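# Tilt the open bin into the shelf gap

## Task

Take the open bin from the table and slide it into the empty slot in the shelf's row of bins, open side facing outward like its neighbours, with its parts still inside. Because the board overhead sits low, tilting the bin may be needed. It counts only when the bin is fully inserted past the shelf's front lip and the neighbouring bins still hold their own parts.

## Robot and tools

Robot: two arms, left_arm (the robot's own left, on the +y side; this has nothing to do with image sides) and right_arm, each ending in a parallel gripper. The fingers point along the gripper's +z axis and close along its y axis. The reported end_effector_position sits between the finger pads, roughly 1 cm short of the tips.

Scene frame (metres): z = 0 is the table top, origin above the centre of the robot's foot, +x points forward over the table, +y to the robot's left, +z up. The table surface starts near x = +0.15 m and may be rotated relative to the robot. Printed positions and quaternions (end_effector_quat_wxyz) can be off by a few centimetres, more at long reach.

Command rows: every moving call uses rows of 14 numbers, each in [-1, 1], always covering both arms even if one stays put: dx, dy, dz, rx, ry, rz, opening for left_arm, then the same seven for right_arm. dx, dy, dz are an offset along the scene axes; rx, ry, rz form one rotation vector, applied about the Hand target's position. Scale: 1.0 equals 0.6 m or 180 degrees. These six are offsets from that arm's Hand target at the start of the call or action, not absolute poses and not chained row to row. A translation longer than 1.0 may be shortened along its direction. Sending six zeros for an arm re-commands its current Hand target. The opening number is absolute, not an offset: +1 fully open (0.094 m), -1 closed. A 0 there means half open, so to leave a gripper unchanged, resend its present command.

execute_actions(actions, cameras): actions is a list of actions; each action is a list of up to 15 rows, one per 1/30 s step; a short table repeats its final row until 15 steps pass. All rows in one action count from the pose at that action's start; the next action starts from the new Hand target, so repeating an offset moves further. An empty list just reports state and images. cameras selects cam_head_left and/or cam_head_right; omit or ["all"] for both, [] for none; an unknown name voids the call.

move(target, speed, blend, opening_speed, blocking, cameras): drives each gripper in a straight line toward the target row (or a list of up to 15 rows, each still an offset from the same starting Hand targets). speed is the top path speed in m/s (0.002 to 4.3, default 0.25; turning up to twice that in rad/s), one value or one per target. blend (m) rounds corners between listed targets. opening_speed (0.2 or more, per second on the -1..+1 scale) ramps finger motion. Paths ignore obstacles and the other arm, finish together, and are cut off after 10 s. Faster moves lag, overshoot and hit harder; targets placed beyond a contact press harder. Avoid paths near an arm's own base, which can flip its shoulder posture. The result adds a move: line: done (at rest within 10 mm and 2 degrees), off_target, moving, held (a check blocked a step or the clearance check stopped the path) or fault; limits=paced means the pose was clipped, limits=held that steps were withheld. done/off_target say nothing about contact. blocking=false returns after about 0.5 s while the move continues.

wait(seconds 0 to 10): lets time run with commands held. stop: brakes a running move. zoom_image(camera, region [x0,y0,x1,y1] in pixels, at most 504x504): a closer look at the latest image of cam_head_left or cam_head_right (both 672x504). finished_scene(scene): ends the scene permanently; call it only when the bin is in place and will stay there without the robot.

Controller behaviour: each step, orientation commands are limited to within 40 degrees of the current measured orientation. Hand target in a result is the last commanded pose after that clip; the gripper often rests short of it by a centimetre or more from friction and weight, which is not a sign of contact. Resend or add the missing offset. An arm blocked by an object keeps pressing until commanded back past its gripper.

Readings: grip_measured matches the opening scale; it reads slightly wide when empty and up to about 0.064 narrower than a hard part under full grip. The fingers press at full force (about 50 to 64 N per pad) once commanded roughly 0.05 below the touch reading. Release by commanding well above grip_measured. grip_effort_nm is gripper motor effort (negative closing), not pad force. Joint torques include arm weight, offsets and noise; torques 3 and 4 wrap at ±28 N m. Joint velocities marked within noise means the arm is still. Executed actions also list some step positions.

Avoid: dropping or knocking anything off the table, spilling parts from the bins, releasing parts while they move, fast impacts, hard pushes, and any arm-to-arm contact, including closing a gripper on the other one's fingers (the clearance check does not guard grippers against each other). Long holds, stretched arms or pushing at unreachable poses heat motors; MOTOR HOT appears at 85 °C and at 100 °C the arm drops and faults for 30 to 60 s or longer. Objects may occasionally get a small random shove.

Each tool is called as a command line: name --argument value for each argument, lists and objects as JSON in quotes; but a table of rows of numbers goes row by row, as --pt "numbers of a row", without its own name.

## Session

execute_actions --actions '[]'

zoom_image --camera "cam_head_left" --region '[200, 0, 640, 230]'

Scene clock: 0.00 s.
left_arm: end_effector_position=(+0.4538, +0.0433, +0.1198) grip_measured=+1.000 grip_effort_nm=n/a end_effector_quat_wxyz=(+0.122, -0.795, +0.589, +0.077) | right_arm: end_effector_position=(+0.4145, -0.3477, +0.3270) grip_measured=+1.000 grip_effort_nm=n/a end_effector_quat_wxyz=(-0.166, +0.296, -0.940, +0.034)
Joint positions: left_arm=[0.912 1.779 0.888 0.982 -0.933 -1.58 0.094] | right_arm=[-1.978 1.223 0.096 1.462 -0.494 -0.678 0.094]
Joint velocities: within noise
Joint torques (N m): no reading
Motor temperatures (°C): left_arm=[28 27 27 27 26 26 25] | right_arm=[30 26 28 26 27 24 25]
Heat: left arm: hottest waist 28 °C; right arm: hottest waist 30 °C.
Hand target: left_arm +0.4495, +0.0423, +0.1245; -0.117, +0.793, -0.593, -0.077 | right_arm +0.4087, -0.3448, +0.3297; +0.159, -0.293, +0.942, -0.030
Tool commands: left_gripper/opening=+1.0 right_gripper/opening=+1.0

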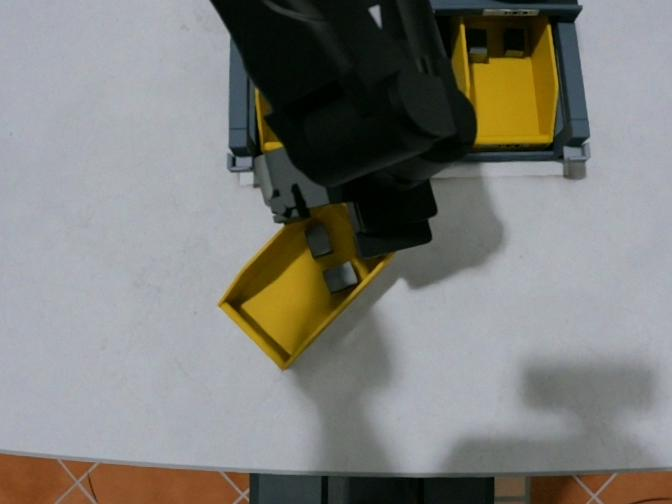

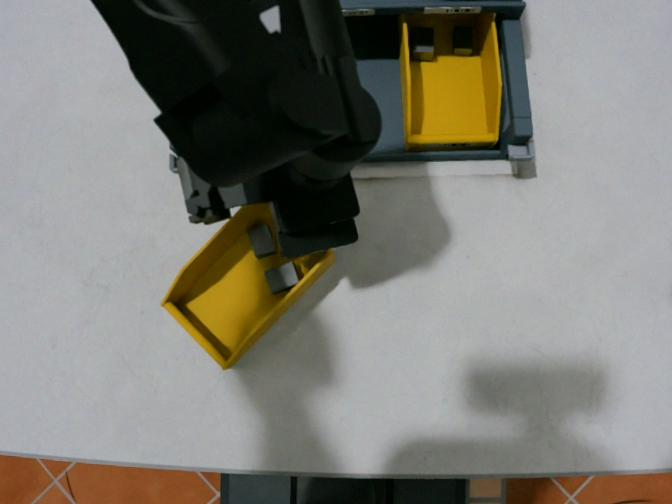

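Scaled by 1.145.

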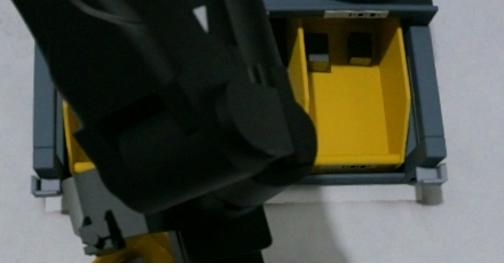

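move --pt "0 0 0.15 0 0 0 1 0 0 0 0 0 0 1" --pt "-0.15 0.4 0.2 0 0 0 -0.2 0 0 0 0 0 0 -0.2" --speed 0.3 --blend 0.02

zoom_image --camera "cam_head_left" --region '[200, 180, 420, 400]'

zoom_image --camera "cam_head_left" --region '[220, 0, 410, 190]'

zoom_image --camera "cam_head_left" --region '[400, 0, 600, 190]'

Scene clock: 4.37 s.
left_arm: end_effector_position=(+0.3723, +0.2841, +0.2278) grip_measured=-0.198 grip_effort_nm=-0.125 end_effector_quat_wxyz=(+0.129, -0.791, +0.594, +0.071) | right_arm: end_effector_position=(+0.4145, -0.3477, +0.3270) grip_measured=-0.198 grip_effort_nm=-0.090 end_effector_quat_wxyz=(-0.166, +0.296, -0.940, +0.034)
Joint positions: left_arm=[1.419 1.472 0.3 1.254 -0.428 -1.609 0.038] | right_arm=[-1.978 1.223 0.096 1.462 -0.494 -0.678 0.038]
Joint velocities: within noise
Joint torques (N m): left_arm=[-1.38 -9.23 -9.55 1.32 -0.09 -0.26] | right_arm=[-0.62 -5.89 -6.68 0.66 -0.12 0.15]
Motor temperatures (°C): left_arm=[28 27 27 27 26 26 25] | right_arm=[30 26 28 26 27 24 25]
Heat: left arm: hottest waist 28 °C; right arm: hottest waist 30 °C.
Hand target: left_arm +0.3595, +0.2823, +0.2444; -0.117, +0.793, -0.593, -0.077 | right_arm +0.4087, -0.3448, +0.3297; +0.159, -0.293, +0.942, -0.030
Off the commanded pose: left_arm 0.021 m, 2 deg | right_arm 0.007 m, 1 deg.
move: off_target (left_arm); target 2's new opening was sent with left_arm's hand 0.021 m and 2 deg from that target

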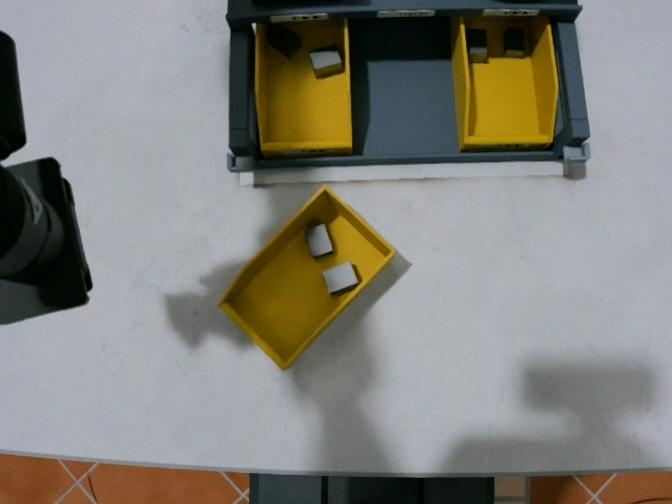

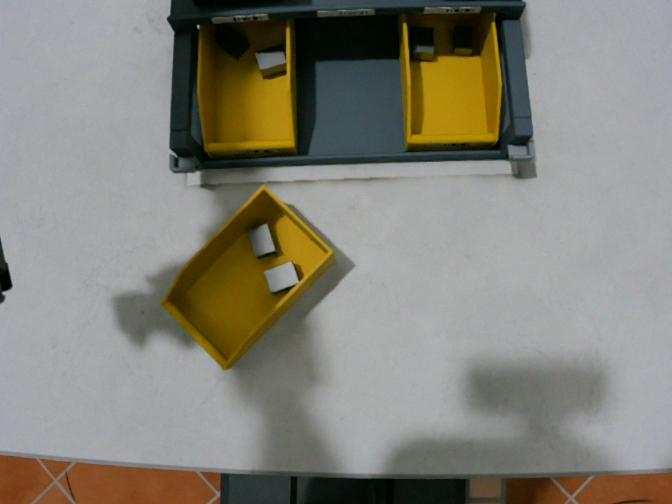

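Scaled by 2.291.

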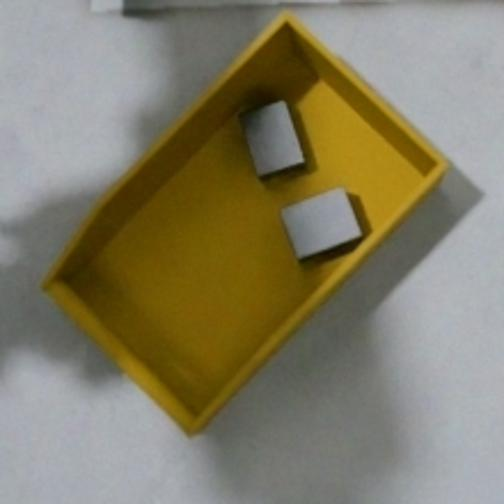

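Scaled by 2.653.

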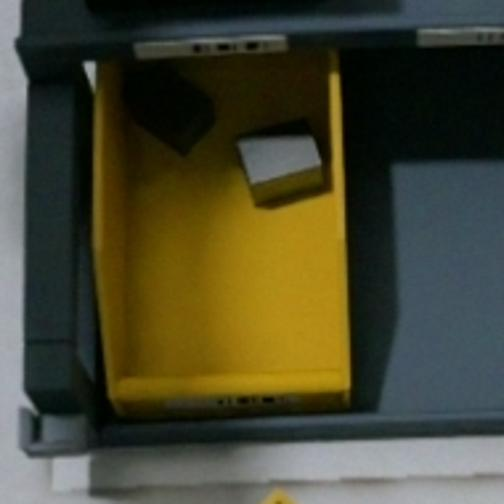

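Scaled by 2.520.

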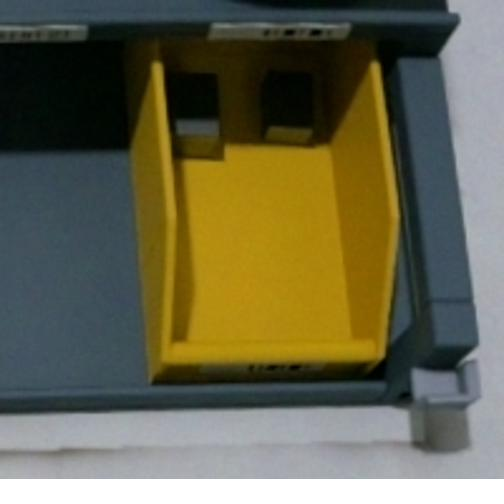

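move --pt "0.0008 -0.1038 -0.074 0.0913 -0.0746 -0.8216 -0.2 0 0 0 0 0 0 -0.2" --pt "0.0282 -0.2205 -0.24 0.0913 -0.0746 -0.8216 -0.2 0 0 0 0 0 0 -0.2" --speed '[0.5,0.25]' --blend 0.02 --cameras '["cam_head_left"]'

Scene clock: 15.00 s.
left_arm: end_effector_position=(+0.3768, +0.1515, +0.1017) grip_measured=-0.198 grip_effort_nm=-0.115 end_effector_quat_wxyz=(+0.241, +0.356, +0.898, -0.098) | right_arm: end_effector_position=(+0.4145, -0.3477, +0.3270) grip_measured=-0.198 grip_effort_nm=-0.090 end_effector_quat_wxyz=(-0.166, +0.296, -0.940, +0.034)
Joint positions: left_arm=[1.442 1.963 0.695 1.537 0.306 0.94 0.038] | right_arm=[-1.978 1.223 0.096 1.462 -0.494 -0.678 0.038]
Joint velocities: within noise
Joint torques (N m): left_arm=[-3.25 -5.89 -5.5 1.21 0.26 0.01] | right_arm=[-0.38 -6.42 -6.61 0.76 -0.11 0.21]
Motor temperatures (°C): left_arm=[28 27 28 27 26 26 25] | right_arm=[30 26 28 26 27 24 25]
Heat: left arm: hottest waist 28 °C; right arm: hottest waist 30 °C.
Hand target: left_arm +0.3765, +0.1501, +0.1003; +0.240, +0.362, +0.895, -0.097 | right_arm +0.4087, -0.3448, +0.3297; +0.159, -0.293, +0.942, -0.030
Off the commanded pose: left_arm 0.002 m, 1 deg | right_arm 0.007 m, 1 deg.
move: done
Images, in order (width x height): cam_head_left 672x504.

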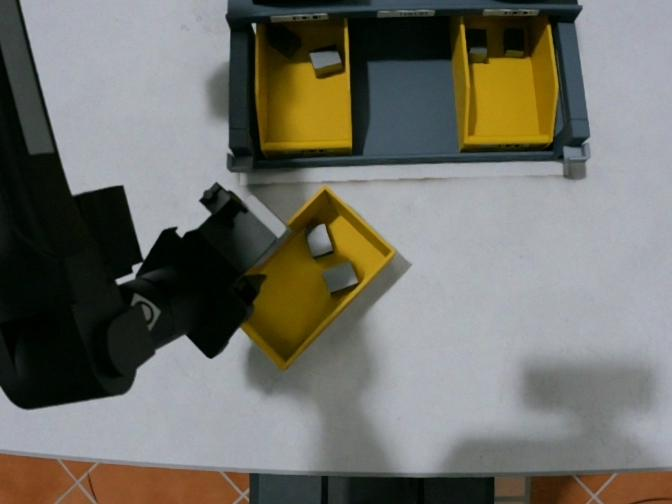

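move --target '[0,0,-0.113,0,0,0,-0.2,0,0,0,0,0,0,-0.2]' --speed 0.12 --cameras '["cam_head_left"]'

Scene clock: 16.90 s.
left_arm: end_effector_position=(+0.3799, +0.1448, +0.0358) grip_measured=-0.198 grip_effort_nm=-0.120 end_effector_quat_wxyz=(+0.244, +0.357, +0.896, -0.100) | right_arm: end_effector_position=(+0.4145, -0.3477, +0.3270) grip_measured=-0.198 grip_effort_nm=-0.090 end_effector_quat_wxyz=(-0.166, +0.296, -0.940, +0.034)
Joint positions: left_arm=[1.447 2.04 0.892 1.422 0.317 0.941 0.038] | right_arm=[-1.978 1.223 0.096 1.462 -0.494 -0.678 0.038]
Joint velocities: within noise
Joint torques (N m): left_arm=[-2.14 -5.83 -5.14 1.24 0.53 -0.01] | right_arm=[-0.44 -6.65 -6.72 0.64 -0.12 0.16]
Motor temperatures (°C): left_arm=[28 27 28 27 26 26 25] | right_arm=[30 26 28 26 27 24 25]
Heat: left arm: hottest waist 28 °C; right arm: hottest waist 30 °C.
Hand target: left_arm +0.3765, +0.1501, +0.0326; +0.240, +0.362, +0.895, -0.097 | right_arm +0.4087, -0.3448, +0.3297; +0.159, -0.293, +0.942, -0.030
Off the commanded pose: left_arm 0.007 m, 1 deg | right_arm 0.007 m, 1 deg.
move: done
Images, in order (width x height): cam_head_left 672x504.

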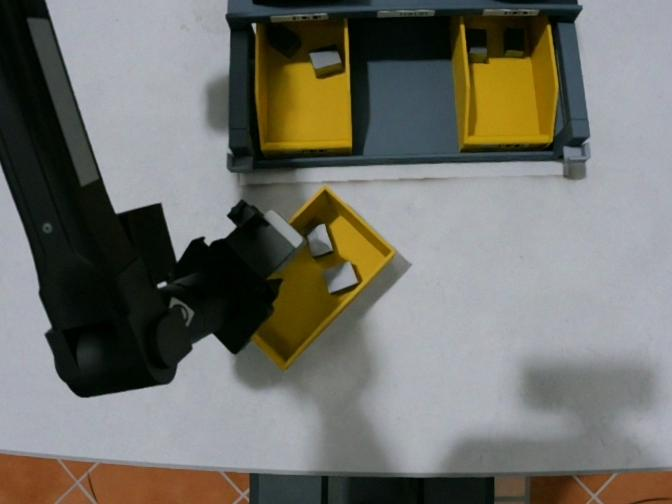

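move --target '[0,0,0,0,0,0,-0.98,0,0,0,0,0,0,-0.2]' --opening_speed 0.4 --cameras '["cam_head_left"]'

Scene clock: 20.07 s.
left_arm: end_effector_position=(+0.3794, +0.1464, +0.0354) grip_measured=-0.911 grip_effort_nm=-1.038 end_effector_quat_wxyz=(+0.243, +0.358, +0.896, -0.098) | right_arm: end_effector_position=(+0.4145, -0.3477, +0.3270) grip_measured=-0.198 grip_effort_nm=-0.085 end_effector_quat_wxyz=(-0.166, +0.296, -0.940, +0.034)
Joint positions: left_arm=[1.449 2.04 0.892 1.421 0.317 0.943 0.004] | right_arm=[-1.978 1.223 0.096 1.462 -0.494 -0.678 0.038]
Joint velocities: within noise
Joint torques (N m): left_arm=[-2.61 -5.6 -5.27 1.06 0.54 -0.04] | right_arm=[-0.91 -6.18 -6.67 0.7 -0.13 0.19]
Motor temperatures (°C): left_arm=[28 27 28 27 26 26 25] | right_arm=[30 26 28 26 27 24 25]
Heat: left arm: hottest waist 28 °C; right arm: hottest waist 30 °C.
Hand target: left_arm +0.3765, +0.1501, +0.0326; +0.240, +0.362, +0.895, -0.097 | right_arm +0.4087, -0.3448, +0.3297; +0.159, -0.293, +0.942, -0.030
Off the commanded pose: left_arm 0.005 m, 1 deg | right_arm 0.007 m, 1 deg.
move: done
Images, in order (width x height): cam_head_left 672x504.

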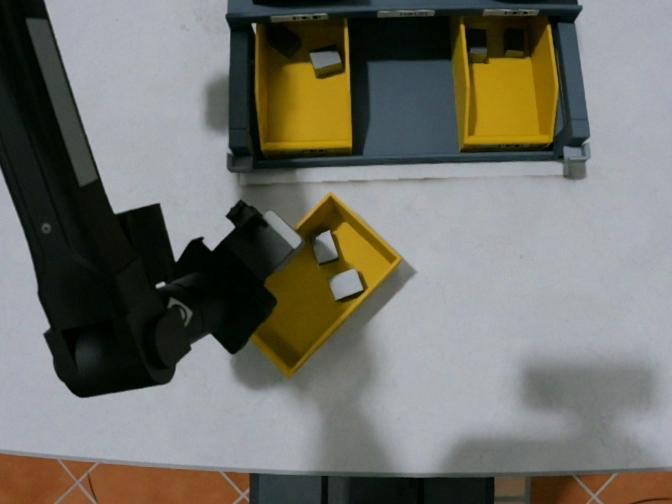

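move --pt "0 0 0.13 0 0 0 -0.98 0 0 0 0 0 0 -0.2" --pt "-0.0475 -0.2218 0.2207 0 0 0.2578 -0.98 0 0 0 0 0 0 -0.2" --speed '[0.12,0.18]' --blend 0.02

Scene clock: 30.57 s.
left_arm: end_effector_position=(+0.3514, +0.0316, +0.1486) grip_measured=-0.912 grip_effort_nm=-1.043 end_effector_quat_wxyz=(+0.107, -0.006, +0.994, -0.007) | right_arm: end_effector_position=(+0.4145, -0.3477, +0.3270) grip_measured=-0.198 grip_effort_nm=-0.090 end_effector_quat_wxyz=(-0.166, +0.296, -0.940, +0.034)
Joint positions: left_arm=[0.989 2.062 0.7 1.565 -0.514 0.31 0.004] | right_arm=[-1.978 1.223 0.096 1.462 -0.494 -0.678 0.038]
Joint velocities: within noise
Joint torques (N m): left_arm=[-11.28 -3.9 -6.86 1.94 0.26 -0.38] | right_arm=[-0.38 -6.36 -6.79 0.79 -0.15 0.16]
Motor temperatures (°C): left_arm=[28 27 28 27 26 26 25] | right_arm=[30 26 29 26 27 24 25]
Heat: left arm: hottest waist 28 °C; right arm: hottest waist 30 °C.
Hand target: left_arm +0.3480, +0.0171, +0.1650; +0.259, -0.020, +0.966, +0.005 | right_arm +0.4087, -0.3448, +0.3297; +0.159, -0.293, +0.942, -0.030
Off the commanded pose: left_arm 0.022 m, 18 deg | right_arm 0.007 m, 1 deg.
joint sent to its limit (left arm) — joint 4 (wrist pitch), upper limit. The joint targets are off in orientation, not in position.
move: off_target (left_arm)

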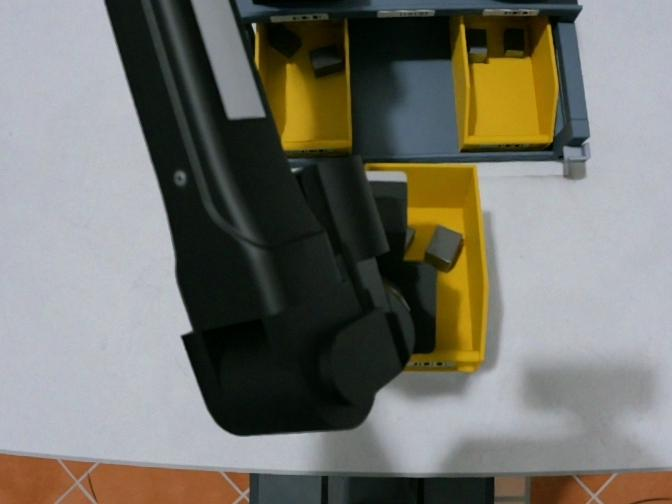

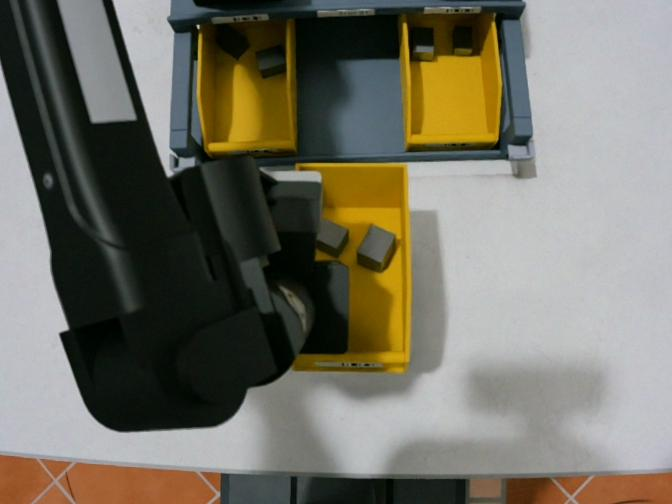

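move --target '[0.17,0.0215,-0.05,0,0.035,0.012,-0.98,0,0,0,0,0,0,-0.2]' --speed 0.15

Scene clock: 36.47 s.
left_arm: end_effector_position=(+0.4419, +0.0360, +0.1286) grip_measured=-0.912 grip_effort_nm=-1.048 end_effector_quat_wxyz=(+0.188, -0.036, +0.981, +0.018) | right_arm: end_effector_position=(+0.4145, -0.3477, +0.3270) grip_measured=-0.198 grip_effort_nm=-0.085 end_effector_quat_wxyz=(-0.166, +0.296, -0.940, +0.034)
Joint positions: left_arm=[0.989 1.959 0.798 1.565 -0.512 0.356 0.004] | right_arm=[-1.978 1.223 0.096 1.462 -0.494 -0.678 0.038]
Joint velocities: within noise
Joint torques (N m): left_arm=[-9.7 -7.12 -4.59 2.15 0.59 -0.03] | right_arm=[-0.5 -6.59 -6.61 0.83 -0.11 0.18]
Motor temperatures (°C): left_arm=[29 27 28 27 26 26 25] | right_arm=[30 26 29 26 27 24 25]
Heat: left arm: hottest waist 29 °C; right arm: hottest waist 30 °C.
Hand target: left_arm +0.4499, +0.0300, +0.1349; +0.205, -0.038, +0.978, +0.011 | right_arm +0.4087, -0.3448, +0.3297; +0.159, -0.293, +0.942, -0.030
Off the commanded pose: left_arm 0.012 m, 2 deg | right_arm 0.007 m, 1 deg.
joint sent to its limit (left arm) — joint 4 (wrist pitch), upper limit. The joint targets still meet the commanded pose.
move: off_target (left_arm)

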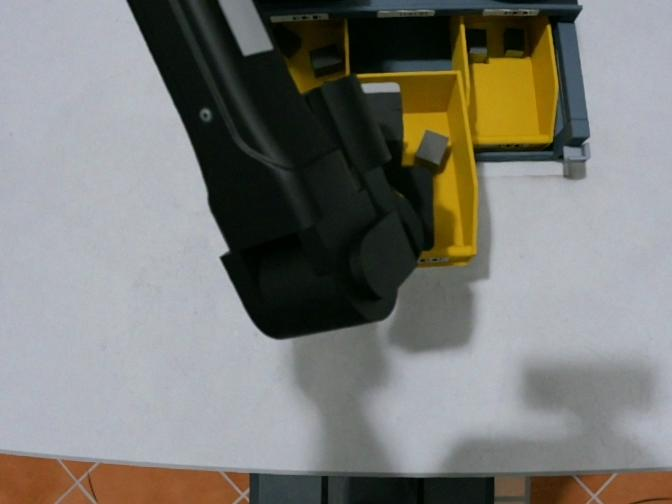

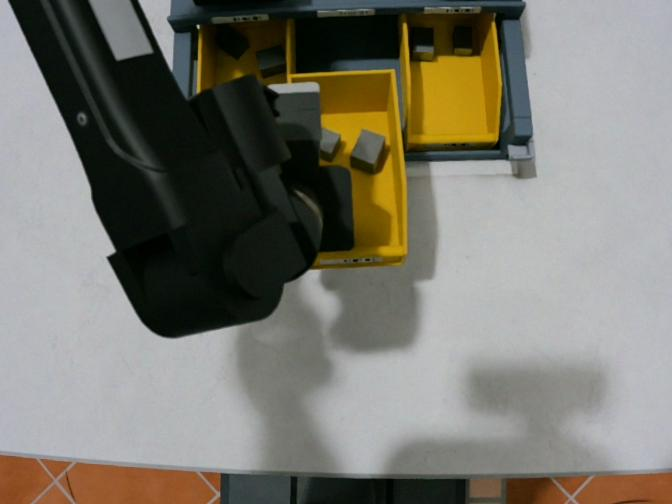

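move --target '[0.05,-0.0212,-0.0717,0,0,0,-0.98,0,0,0,0,0,0,-0.2]' --speed 0.12

Scene clock: 40.23 s.
left_arm: end_effector_position=(+0.4779, +0.0224, +0.0885) grip_measured=-0.912 grip_effort_nm=-1.043 end_effector_quat_wxyz=(+0.201, -0.039, +0.979, +0.019) | right_arm: end_effector_position=(+0.4145, -0.3477, +0.3270) grip_measured=-0.198 grip_effort_nm=-0.085 end_effector_quat_wxyz=(-0.166, +0.296, -0.940, +0.034)
Joint positions: left_arm=[1.001 1.96 0.94 1.451 -0.494 0.357 0.004] | right_arm=[-1.978 1.223 0.096 1.462 -0.494 -0.678 0.038]
Joint velocities: within noise
Joint torques (N m): left_arm=[-10.23 -7 -4.33 1.65 0.59 -0.08] | right_arm=[-0.32 -6.42 -6.69 0.79 -0.11 0.17]
Motor temperatures (°C): left_arm=[29 27 28 27 26 26 26] | right_arm=[30 26 29 26 27 24 25]
Heat: left arm: hottest waist 29 °C; right arm: hottest waist 30 °C.
Hand target: left_arm +0.4800, +0.0172, +0.0920; +0.205, -0.038, +0.978, +0.011 | right_arm +0.4087, -0.3448, +0.3297; +0.159, -0.293, +0.942, -0.030
Off the commanded pose: left_arm 0.006 m, 1 deg | right_arm 0.007 m, 1 deg.
move: done

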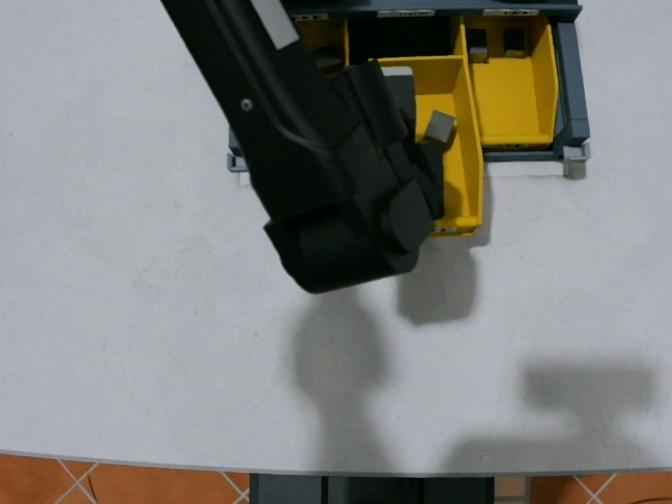

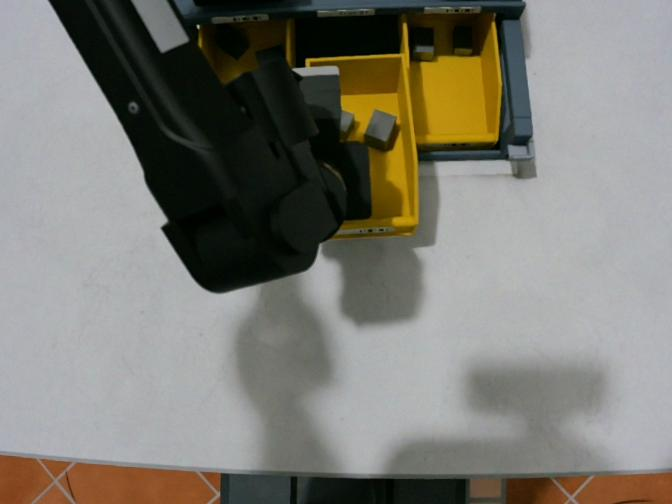

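zoom_image --camera "cam_head_right" --region '[280, 0, 460, 180]'

Scaled by 2.800.

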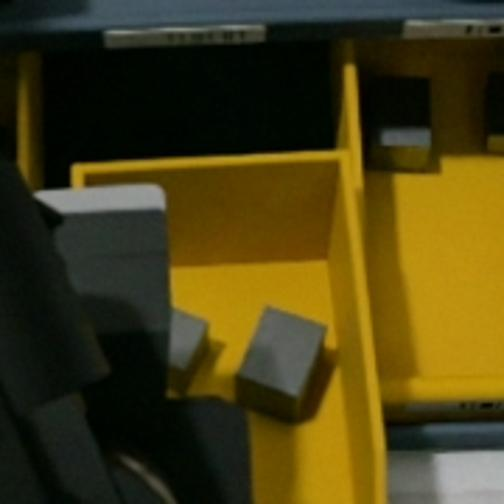

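move --target '[0.0233,0.0297,-0.0433,0,0,0,-0.98,0,0,0,0,0,0,-0.2]' --speed 0.1 --cameras '["cam_head_right"]'

zoom_image --camera "cam_head_right" --region '[280, 0, 460, 180]'

Scene clock: 47.00 s.
left_arm: end_effector_position=(+0.4813, +0.0356, +0.0640) grip_measured=-0.912 grip_effort_nm=-1.043 end_effector_quat_wxyz=(+0.195, -0.025, +0.980, +0.014) | right_arm: end_effector_position=(+0.4145, -0.3477, +0.3270) grip_measured=-0.198 grip_effort_nm=-0.085 end_effector_quat_wxyz=(-0.166, +0.296, -0.940, +0.034)
Joint positions: left_arm=[1.05 1.955 0.977 1.381 -0.439 0.352 0.004] | right_arm=[-1.978 1.223 0.096 1.462 -0.494 -0.678 0.038]
Joint velocities: within noise
Joint torques (N m): left_arm=[-9.05 -8.47 -3.81 1.33 0.3 -0.23] | right_arm=[-0.62 -6.53 -6.82 0.83 -0.11 0.16]
Motor temperatures (°C): left_arm=[29 27 28 27 26 26 26] | right_arm=[30 26 29 26 27 24 25]
Heat: left arm: hottest waist 29 °C; right arm: hottest waist 30 °C.
Hand target: left_arm +0.4939, +0.0350, +0.0660; +0.205, -0.038, +0.978, +0.011 | right_arm +0.4087, -0.3448, +0.3297; +0.159, -0.293, +0.942, -0.030
Off the commanded pose: left_arm 0.013 m, 2 deg | right_arm 0.007 m, 1 deg.
move: off_target (left_arm)
Images, in order (width x height): cam_head_right 672x504.

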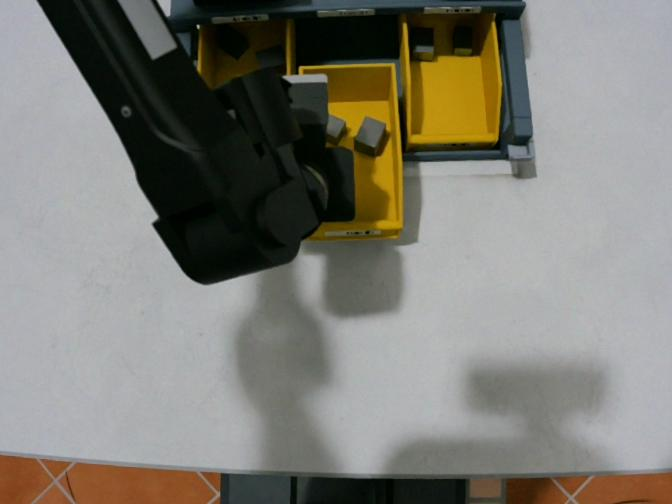

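Scaled by 2.800.

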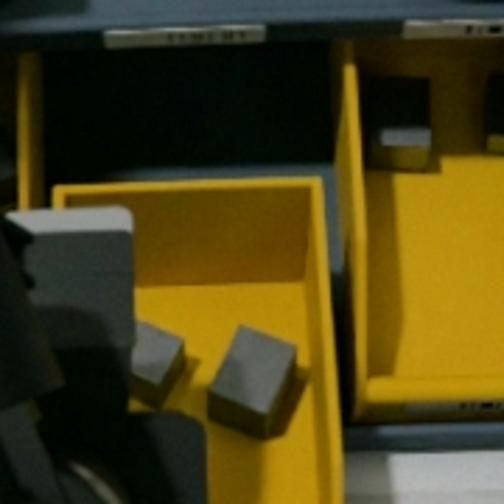

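move --target '[0.0385,0.0017,-0.013,0,0,0,-0.98,0,0,0,0,0,0,-0.2]' --speed 0.08 --cameras '["cam_head_right"]'

zoom_image --camera "cam_head_right" --region '[280, 0, 460, 180]'

Scene clock: 50.47 s.
left_arm: end_effector_position=(+0.5059, +0.0369, +0.0591) grip_measured=-0.912 grip_effort_nm=-1.043 end_effector_quat_wxyz=(+0.198, -0.028, +0.980, +0.012) | right_arm: end_effector_position=(+0.4145, -0.3477, +0.3270) grip_measured=-0.198 grip_effort_nm=-0.085 end_effector_quat_wxyz=(-0.166, +0.296, -0.940, +0.034)
Joint positions: left_arm=[1.05 1.914 1.002 1.319 -0.435 0.349 0.004] | right_arm=[-1.978 1.223 0.096 1.462 -0.494 -0.678 0.038]
Joint velocities: within noise
Joint torques (N m): left_arm=[-9.23 -8.06 -3.04 1.06 0.15 -0.24] | right_arm=[-0.32 -6.65 -6.64 0.72 -0.11 0.15]
Motor temperatures (°C): left_arm=[29 27 28 27 26 26 26] | right_arm=[30 26 29 26 27 24 25]
Heat: left arm: hottest waist 29 °C; right arm: hottest waist 30 °C.
Hand target: left_arm +0.5171, +0.0361, +0.0581; +0.205, -0.038, +0.978, +0.011 | right_arm +0.4087, -0.3448, +0.3297; +0.159, -0.293, +0.942, -0.030
Off the commanded pose: left_arm 0.011 m, 1 deg | right_arm 0.007 m, 1 deg.
move: off_target (left_arm)
Images, in order (width x height): cam_head_right 672x504.

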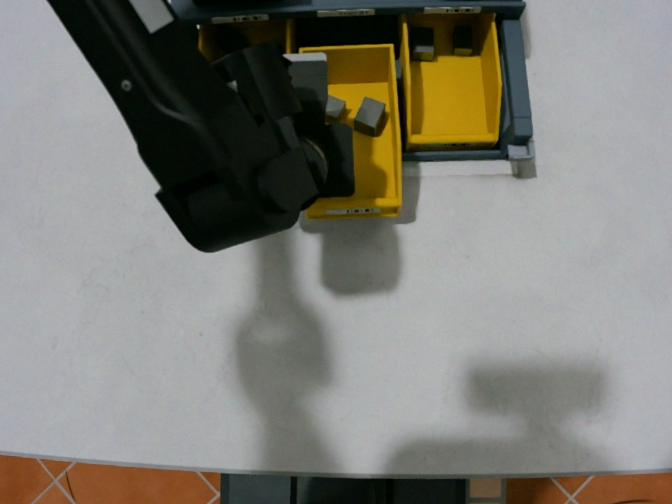

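Scaled by 2.800.

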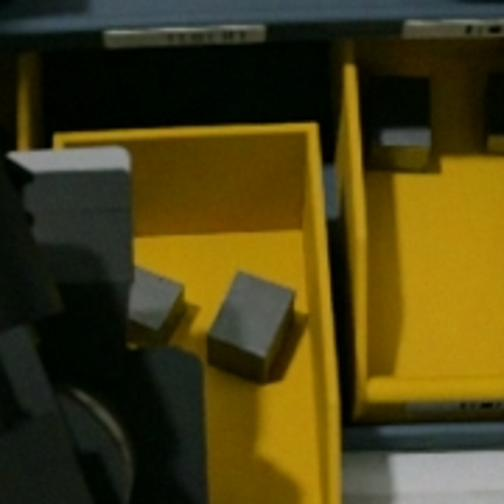

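move --target '[0.0,0.0,-0.0133,0,0,0,-0.98,0,0,0,0,0,0,-0.2]' --speed 0.06 --cameras '[]'

Scene clock: 51.93 s.
left_arm: end_effector_position=(+0.5096, +0.0357, +0.0581) grip_measured=-0.912 grip_effort_nm=-1.048 end_effector_quat_wxyz=(+0.202, -0.029, +0.979, +0.011) | right_arm: end_effector_position=(+0.4145, -0.3477, +0.3270) grip_measured=-0.198 grip_effort_nm=-0.081 end_effector_quat_wxyz=(-0.166, +0.296, -0.940, +0.034)
Joint positions: left_arm=[1.049 1.914 1.01 1.318 -0.431 0.348 0.004] | right_arm=[-1.978 1.223 0.096 1.462 -0.494 -0.678 0.038]
Joint velocities: within noise
Joint torques (N m): left_arm=[-8.64 -7.47 -1.94 0.68 0.32 -0.25] | right_arm=[-0.44 -6.24 -6.76 0.76 -0.1 0.19]
Motor temperatures (°C): left_arm=[29 27 28 27 26 26 26] | right_arm=[30 26 29 26 27 24 25]
Heat: left arm: hottest waist 29 °C; right arm: hottest waist 30 °C.
Hand target: left_arm +0.5170, +0.0361, +0.0502; +0.205, -0.038, +0.978, +0.011 | right_arm +0.4087, -0.3448, +0.3297; +0.159, -0.293, +0.942, -0.030
Off the commanded pose: left_arm 0.011 m, 1 deg | right_arm 0.007 m, 1 deg.
move: off_target (left_arm)
No camera images: "cameras" was empty.

move --target '[-0.01,0.0,0.0133,0,0,0,-0.65,0,0,0,0,0,0,-0.2]' --speed 0.05 --opening_speed 0.4 --cameras '["cam_head_right"]'

Scene clock: 53.70 s.
left_arm: end_effector_position=(+0.5112, +0.0354, +0.0575) grip_measured=-0.652 grip_effort_nm=0.095 end_effector_quat_wxyz=(+0.203, -0.030, +0.979, +0.011) | right_arm: end_effector_position=(+0.4145, -0.3477, +0.3270) grip_measured=-0.198 grip_effort_nm=-0.090 end_effector_quat_wxyz=(-0.166, +0.296, -0.940, +0.034)
Joint positions: left_arm=[1.049 1.914 1.014 1.319 -0.431 0.348 0.016] | right_arm=[-1.978 1.223 0.096 1.462 -0.494 -0.678 0.038]
Joint velocities: within noise
Joint torques (N m): left_arm=[-8.82 -7.59 -4.05 1.89 0.09 -0.24] | right_arm=[-0.56 -6.53 -6.67 0.84 -0.13 0.16]
Motor temperatures (°C): left_arm=[29 27 28 27 26 26 26] | right_arm=[30 26 29 26 27 24 25]
Heat: left arm: hottest waist 29 °C; right arm: hottest waist 30 °C.
Hand target: left_arm +0.5111, +0.0360, +0.0582; +0.205, -0.038, +0.978, +0.011 | right_arm +0.4087, -0.3448, +0.3297; +0.159, -0.293, +0.942, -0.030
Off the commanded pose: left_arm 0.001 m, 1 deg | right_arm 0.007 m, 1 deg.
move: done
Images, in order (width x height): cam_head_right 672x504.

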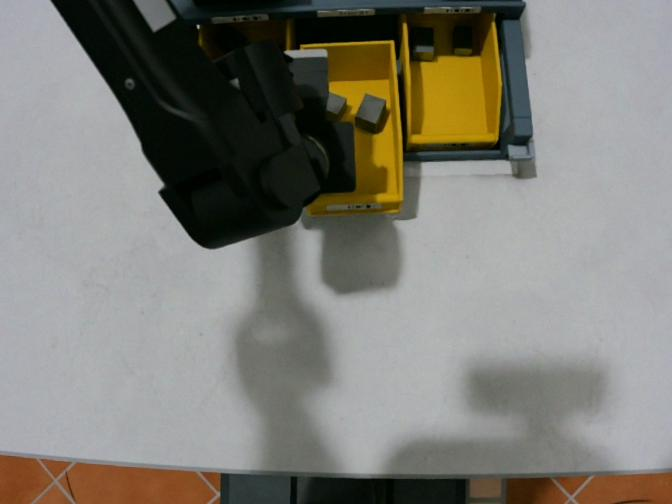

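move --pt "-0.0833 0.0 0.1667 0 0 0 -0.65 0 0 0 0 0 0 -0.2" --pt "-0.1435 -0.085 0.103 -0.002 0.047 -0.012 -0.94 0 0 0 0 0 0 -0.2" --pt "-0.1435 -0.085 -0.0187 -0.002 0.047 -0.012 -0.94 0 0 0 0 0 0 -0.2" --pt "0.0 -0.083 -0.0187 -0.002 0.047 -0.012 -0.94 0 0 0 0 0 0 -0.2" --speed '[0.18,0.2,0.12,0.06]' --blend 0.01

zoom_image --camera "cam_head_left" --region '[290, 0, 490, 200]'

Scene clock: 60.90 s.
left_arm: end_effector_position=(+0.4966, -0.0056, +0.0418) grip_measured=-0.938 grip_effort_nm=-0.120 end_effector_quat_wxyz=(+0.124, -0.008, +0.992, +0.013) | right_arm: end_effector_position=(+0.4145, -0.3477, +0.3270) grip_measured=-0.198 grip_effort_nm=-0.085 end_effector_quat_wxyz=(-0.166, +0.296, -0.940, +0.034)
Joint positions: left_arm=[0.989 1.927 1.093 1.091 -0.54 0.336 0.003] | right_arm=[-1.978 1.223 0.096 1.462 -0.494 -0.678 0.038]
Joint velocities: within noise
Joint torques (N m): left_arm=[-11.52 -9.29 -2.89 1.01 0.02 -0.23] | right_arm=[-0.62 -6.36 -6.79 0.76 -0.12 0.14]
Motor temperatures (°C): left_arm=[29 27 28 27 26 26 25] | right_arm=[30 26 29 26 27 24 25]
Heat: left arm: hottest waist 29 °C; right arm: hottest waist 30 °C.
Hand target: left_arm +0.5110, -0.0138, +0.0470; +0.133, -0.019, +0.991, +0.007 | right_arm +0.4087, -0.3448, +0.3297; +0.159, -0.293, +0.942, -0.030
Off the commanded pose: left_arm 0.017 m, 2 deg | right_arm 0.007 m, 1 deg.
move: off_target (left_arm); blend cut to 0 m at target 2; target 2's new opening was sent with left_arm's hand 0.013 m and 1 deg from that target

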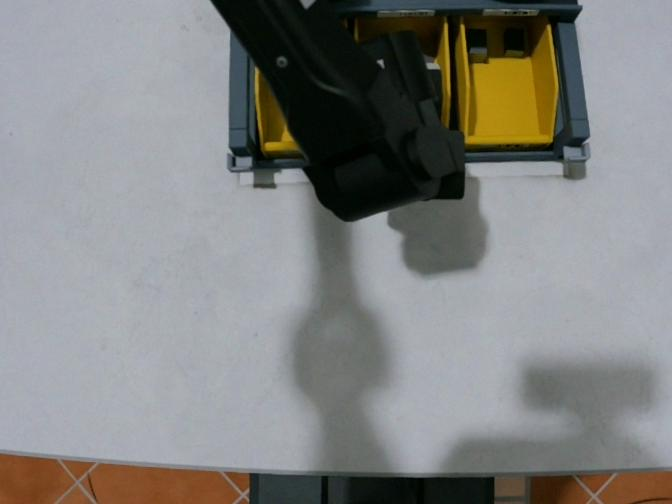

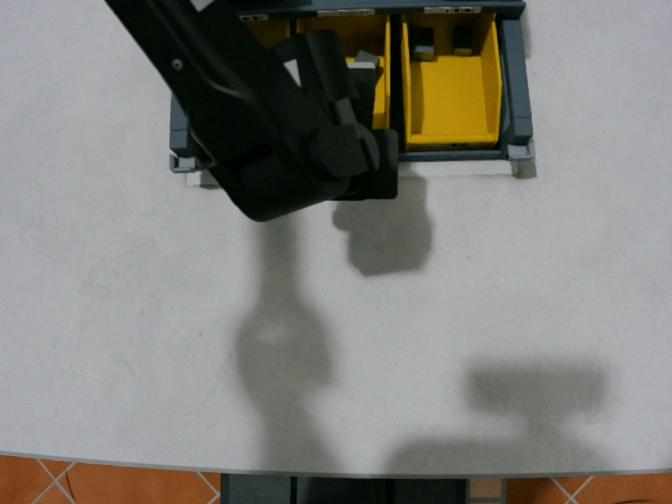

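Scaled by 2.520.

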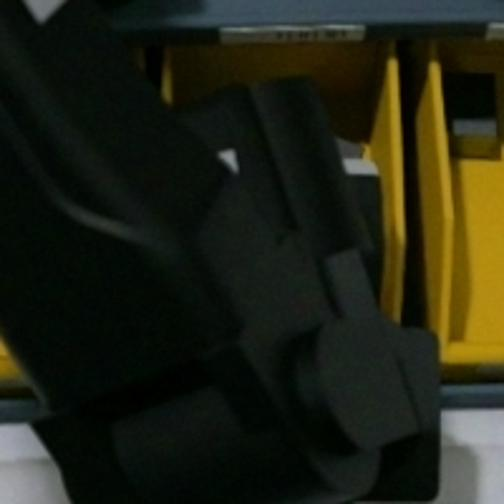

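move --pt "0.0433 0.002 0.002 0 0 0 -0.94 0 0 0 0 0 0 -0.2" --speed 0.05 --cameras '[]'

move --pt "-0.08 0.0 0.03 0 0 0 -0.94 0 0 0 0 0 0 -0.2" --pt "-0.2 0.28 0.2 0 0 0 -0.94 0 0 0 0 0 0 -0.2" --speed 0.22 --blend 0.02

zoom_image --camera "cam_head_left" --region '[290, 0, 490, 200]'

zoom_image --camera "cam_head_right" --region '[230, 0, 430, 200]'

Scene clock: 63.57 s.
left_arm: end_effector_position=(+0.5216, -0.0004, +0.0405) grip_measured=-0.938 grip_effort_nm=-0.115 end_effector_quat_wxyz=(+0.123, -0.009, +0.992, +0.016) | right_arm: end_effector_position=(+0.4145, -0.3477, +0.3270) grip_measured=-0.198 grip_effort_nm=-0.085 end_effector_quat_wxyz=(-0.166, +0.296, -0.940, +0.034)
Joint positions: left_arm=[0.989 1.882 1.112 1.028 -0.548 0.336 0.003] | right_arm=[-1.978 1.223 0.096 1.462 -0.494 -0.678 0.038]
Joint velocities: within noise
Joint torques (N m): left_arm=[-11.99 -9.29 -2.8 0.95 0.03 -0.19] | right_arm=[-0.67 -6.59 -6.74 0.69 -0.12 0.15]
Motor temperatures (°C): left_arm=[29 27 28 27 26 26 25] | right_arm=[30 26 29 26 27 24 25]
Heat: left arm: hottest waist 29 °C; right arm: hottest waist 30 °C.
Hand target: left_arm +0.5372, -0.0126, +0.0482; +0.133, -0.019, +0.991, +0.007 | right_arm +0.4087, -0.3448, +0.3297; +0.159, -0.293, +0.942, -0.030
Off the commanded pose: left_arm 0.021 m, 2 deg | right_arm 0.007 m, 1 deg.
move: off_target (left_arm)
No camera images: "cameras" was empty.

Scene clock: 65.30 s.
left_arm: end_effector_position=(+0.4243, +0.1515, +0.1559) grip_measured=-0.938 grip_effort_nm=-0.110 end_effector_quat_wxyz=(+0.140, -0.014, +0.990, +0.010) | right_arm: end_effector_position=(+0.4145, -0.3477, +0.3270) grip_measured=-0.198 grip_effort_nm=-0.081 end_effector_quat_wxyz=(-0.166, +0.296, -0.940, +0.034)
Joint positions: left_arm=[1.21 1.733 0.549 1.446 -0.314 0.275 0.003] | right_arm=[-1.978 1.223 0.096 1.462 -0.494 -0.678 0.038]
Joint velocities: within noise
Joint torques (N m): left_arm=[-4.37 -8.82 -8.4 1.74 0.23 -0.22] | right_arm=[-0.67 -6.65 -6.71 0.59 -0.12 0.17]
Motor temperatures (°C): left_arm=[29 27 28 27 26 26 25] | right_arm=[30 26 29 26 27 24 25]
Heat: left arm: hottest waist 29 °C; right arm: hottest waist 30 °C.
Hand target: left_arm +0.4170, +0.1554, +0.1682; +0.133, -0.019, +0.991, +0.007 | right_arm +0.4087, -0.3448, +0.3297; +0.159, -0.293, +0.942, -0.030
Off the commanded pose: left_arm 0.015 m, 1 deg | right_arm 0.007 m, 1 deg.
move: off_target (left_arm)

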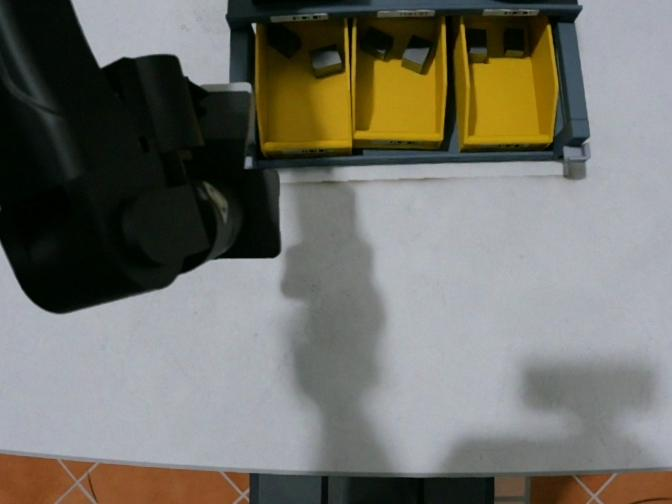

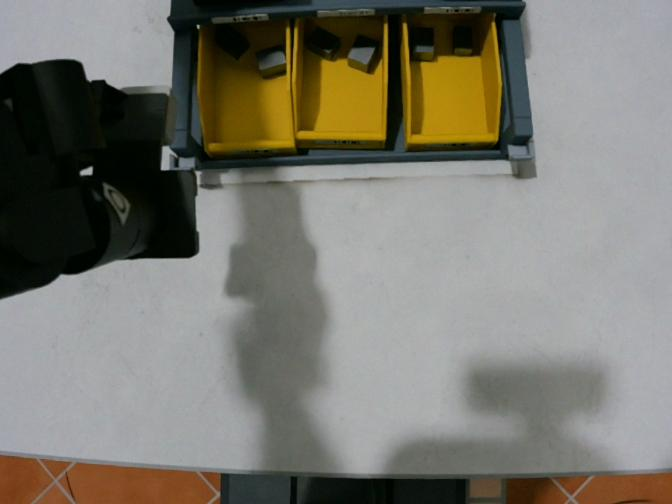

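Scaled by 2.520.

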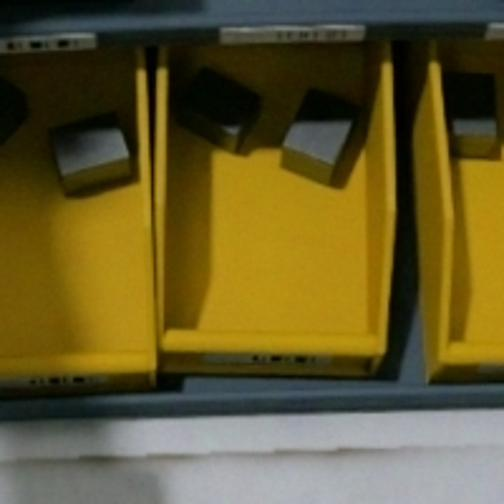

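Scaled by 2.520.

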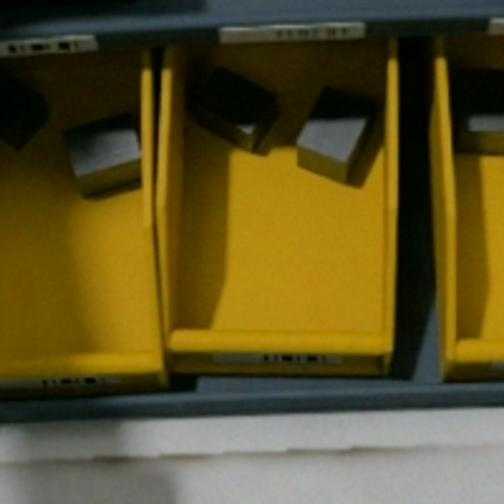

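finished_scene --scene 2

The scene is finished: the task was done.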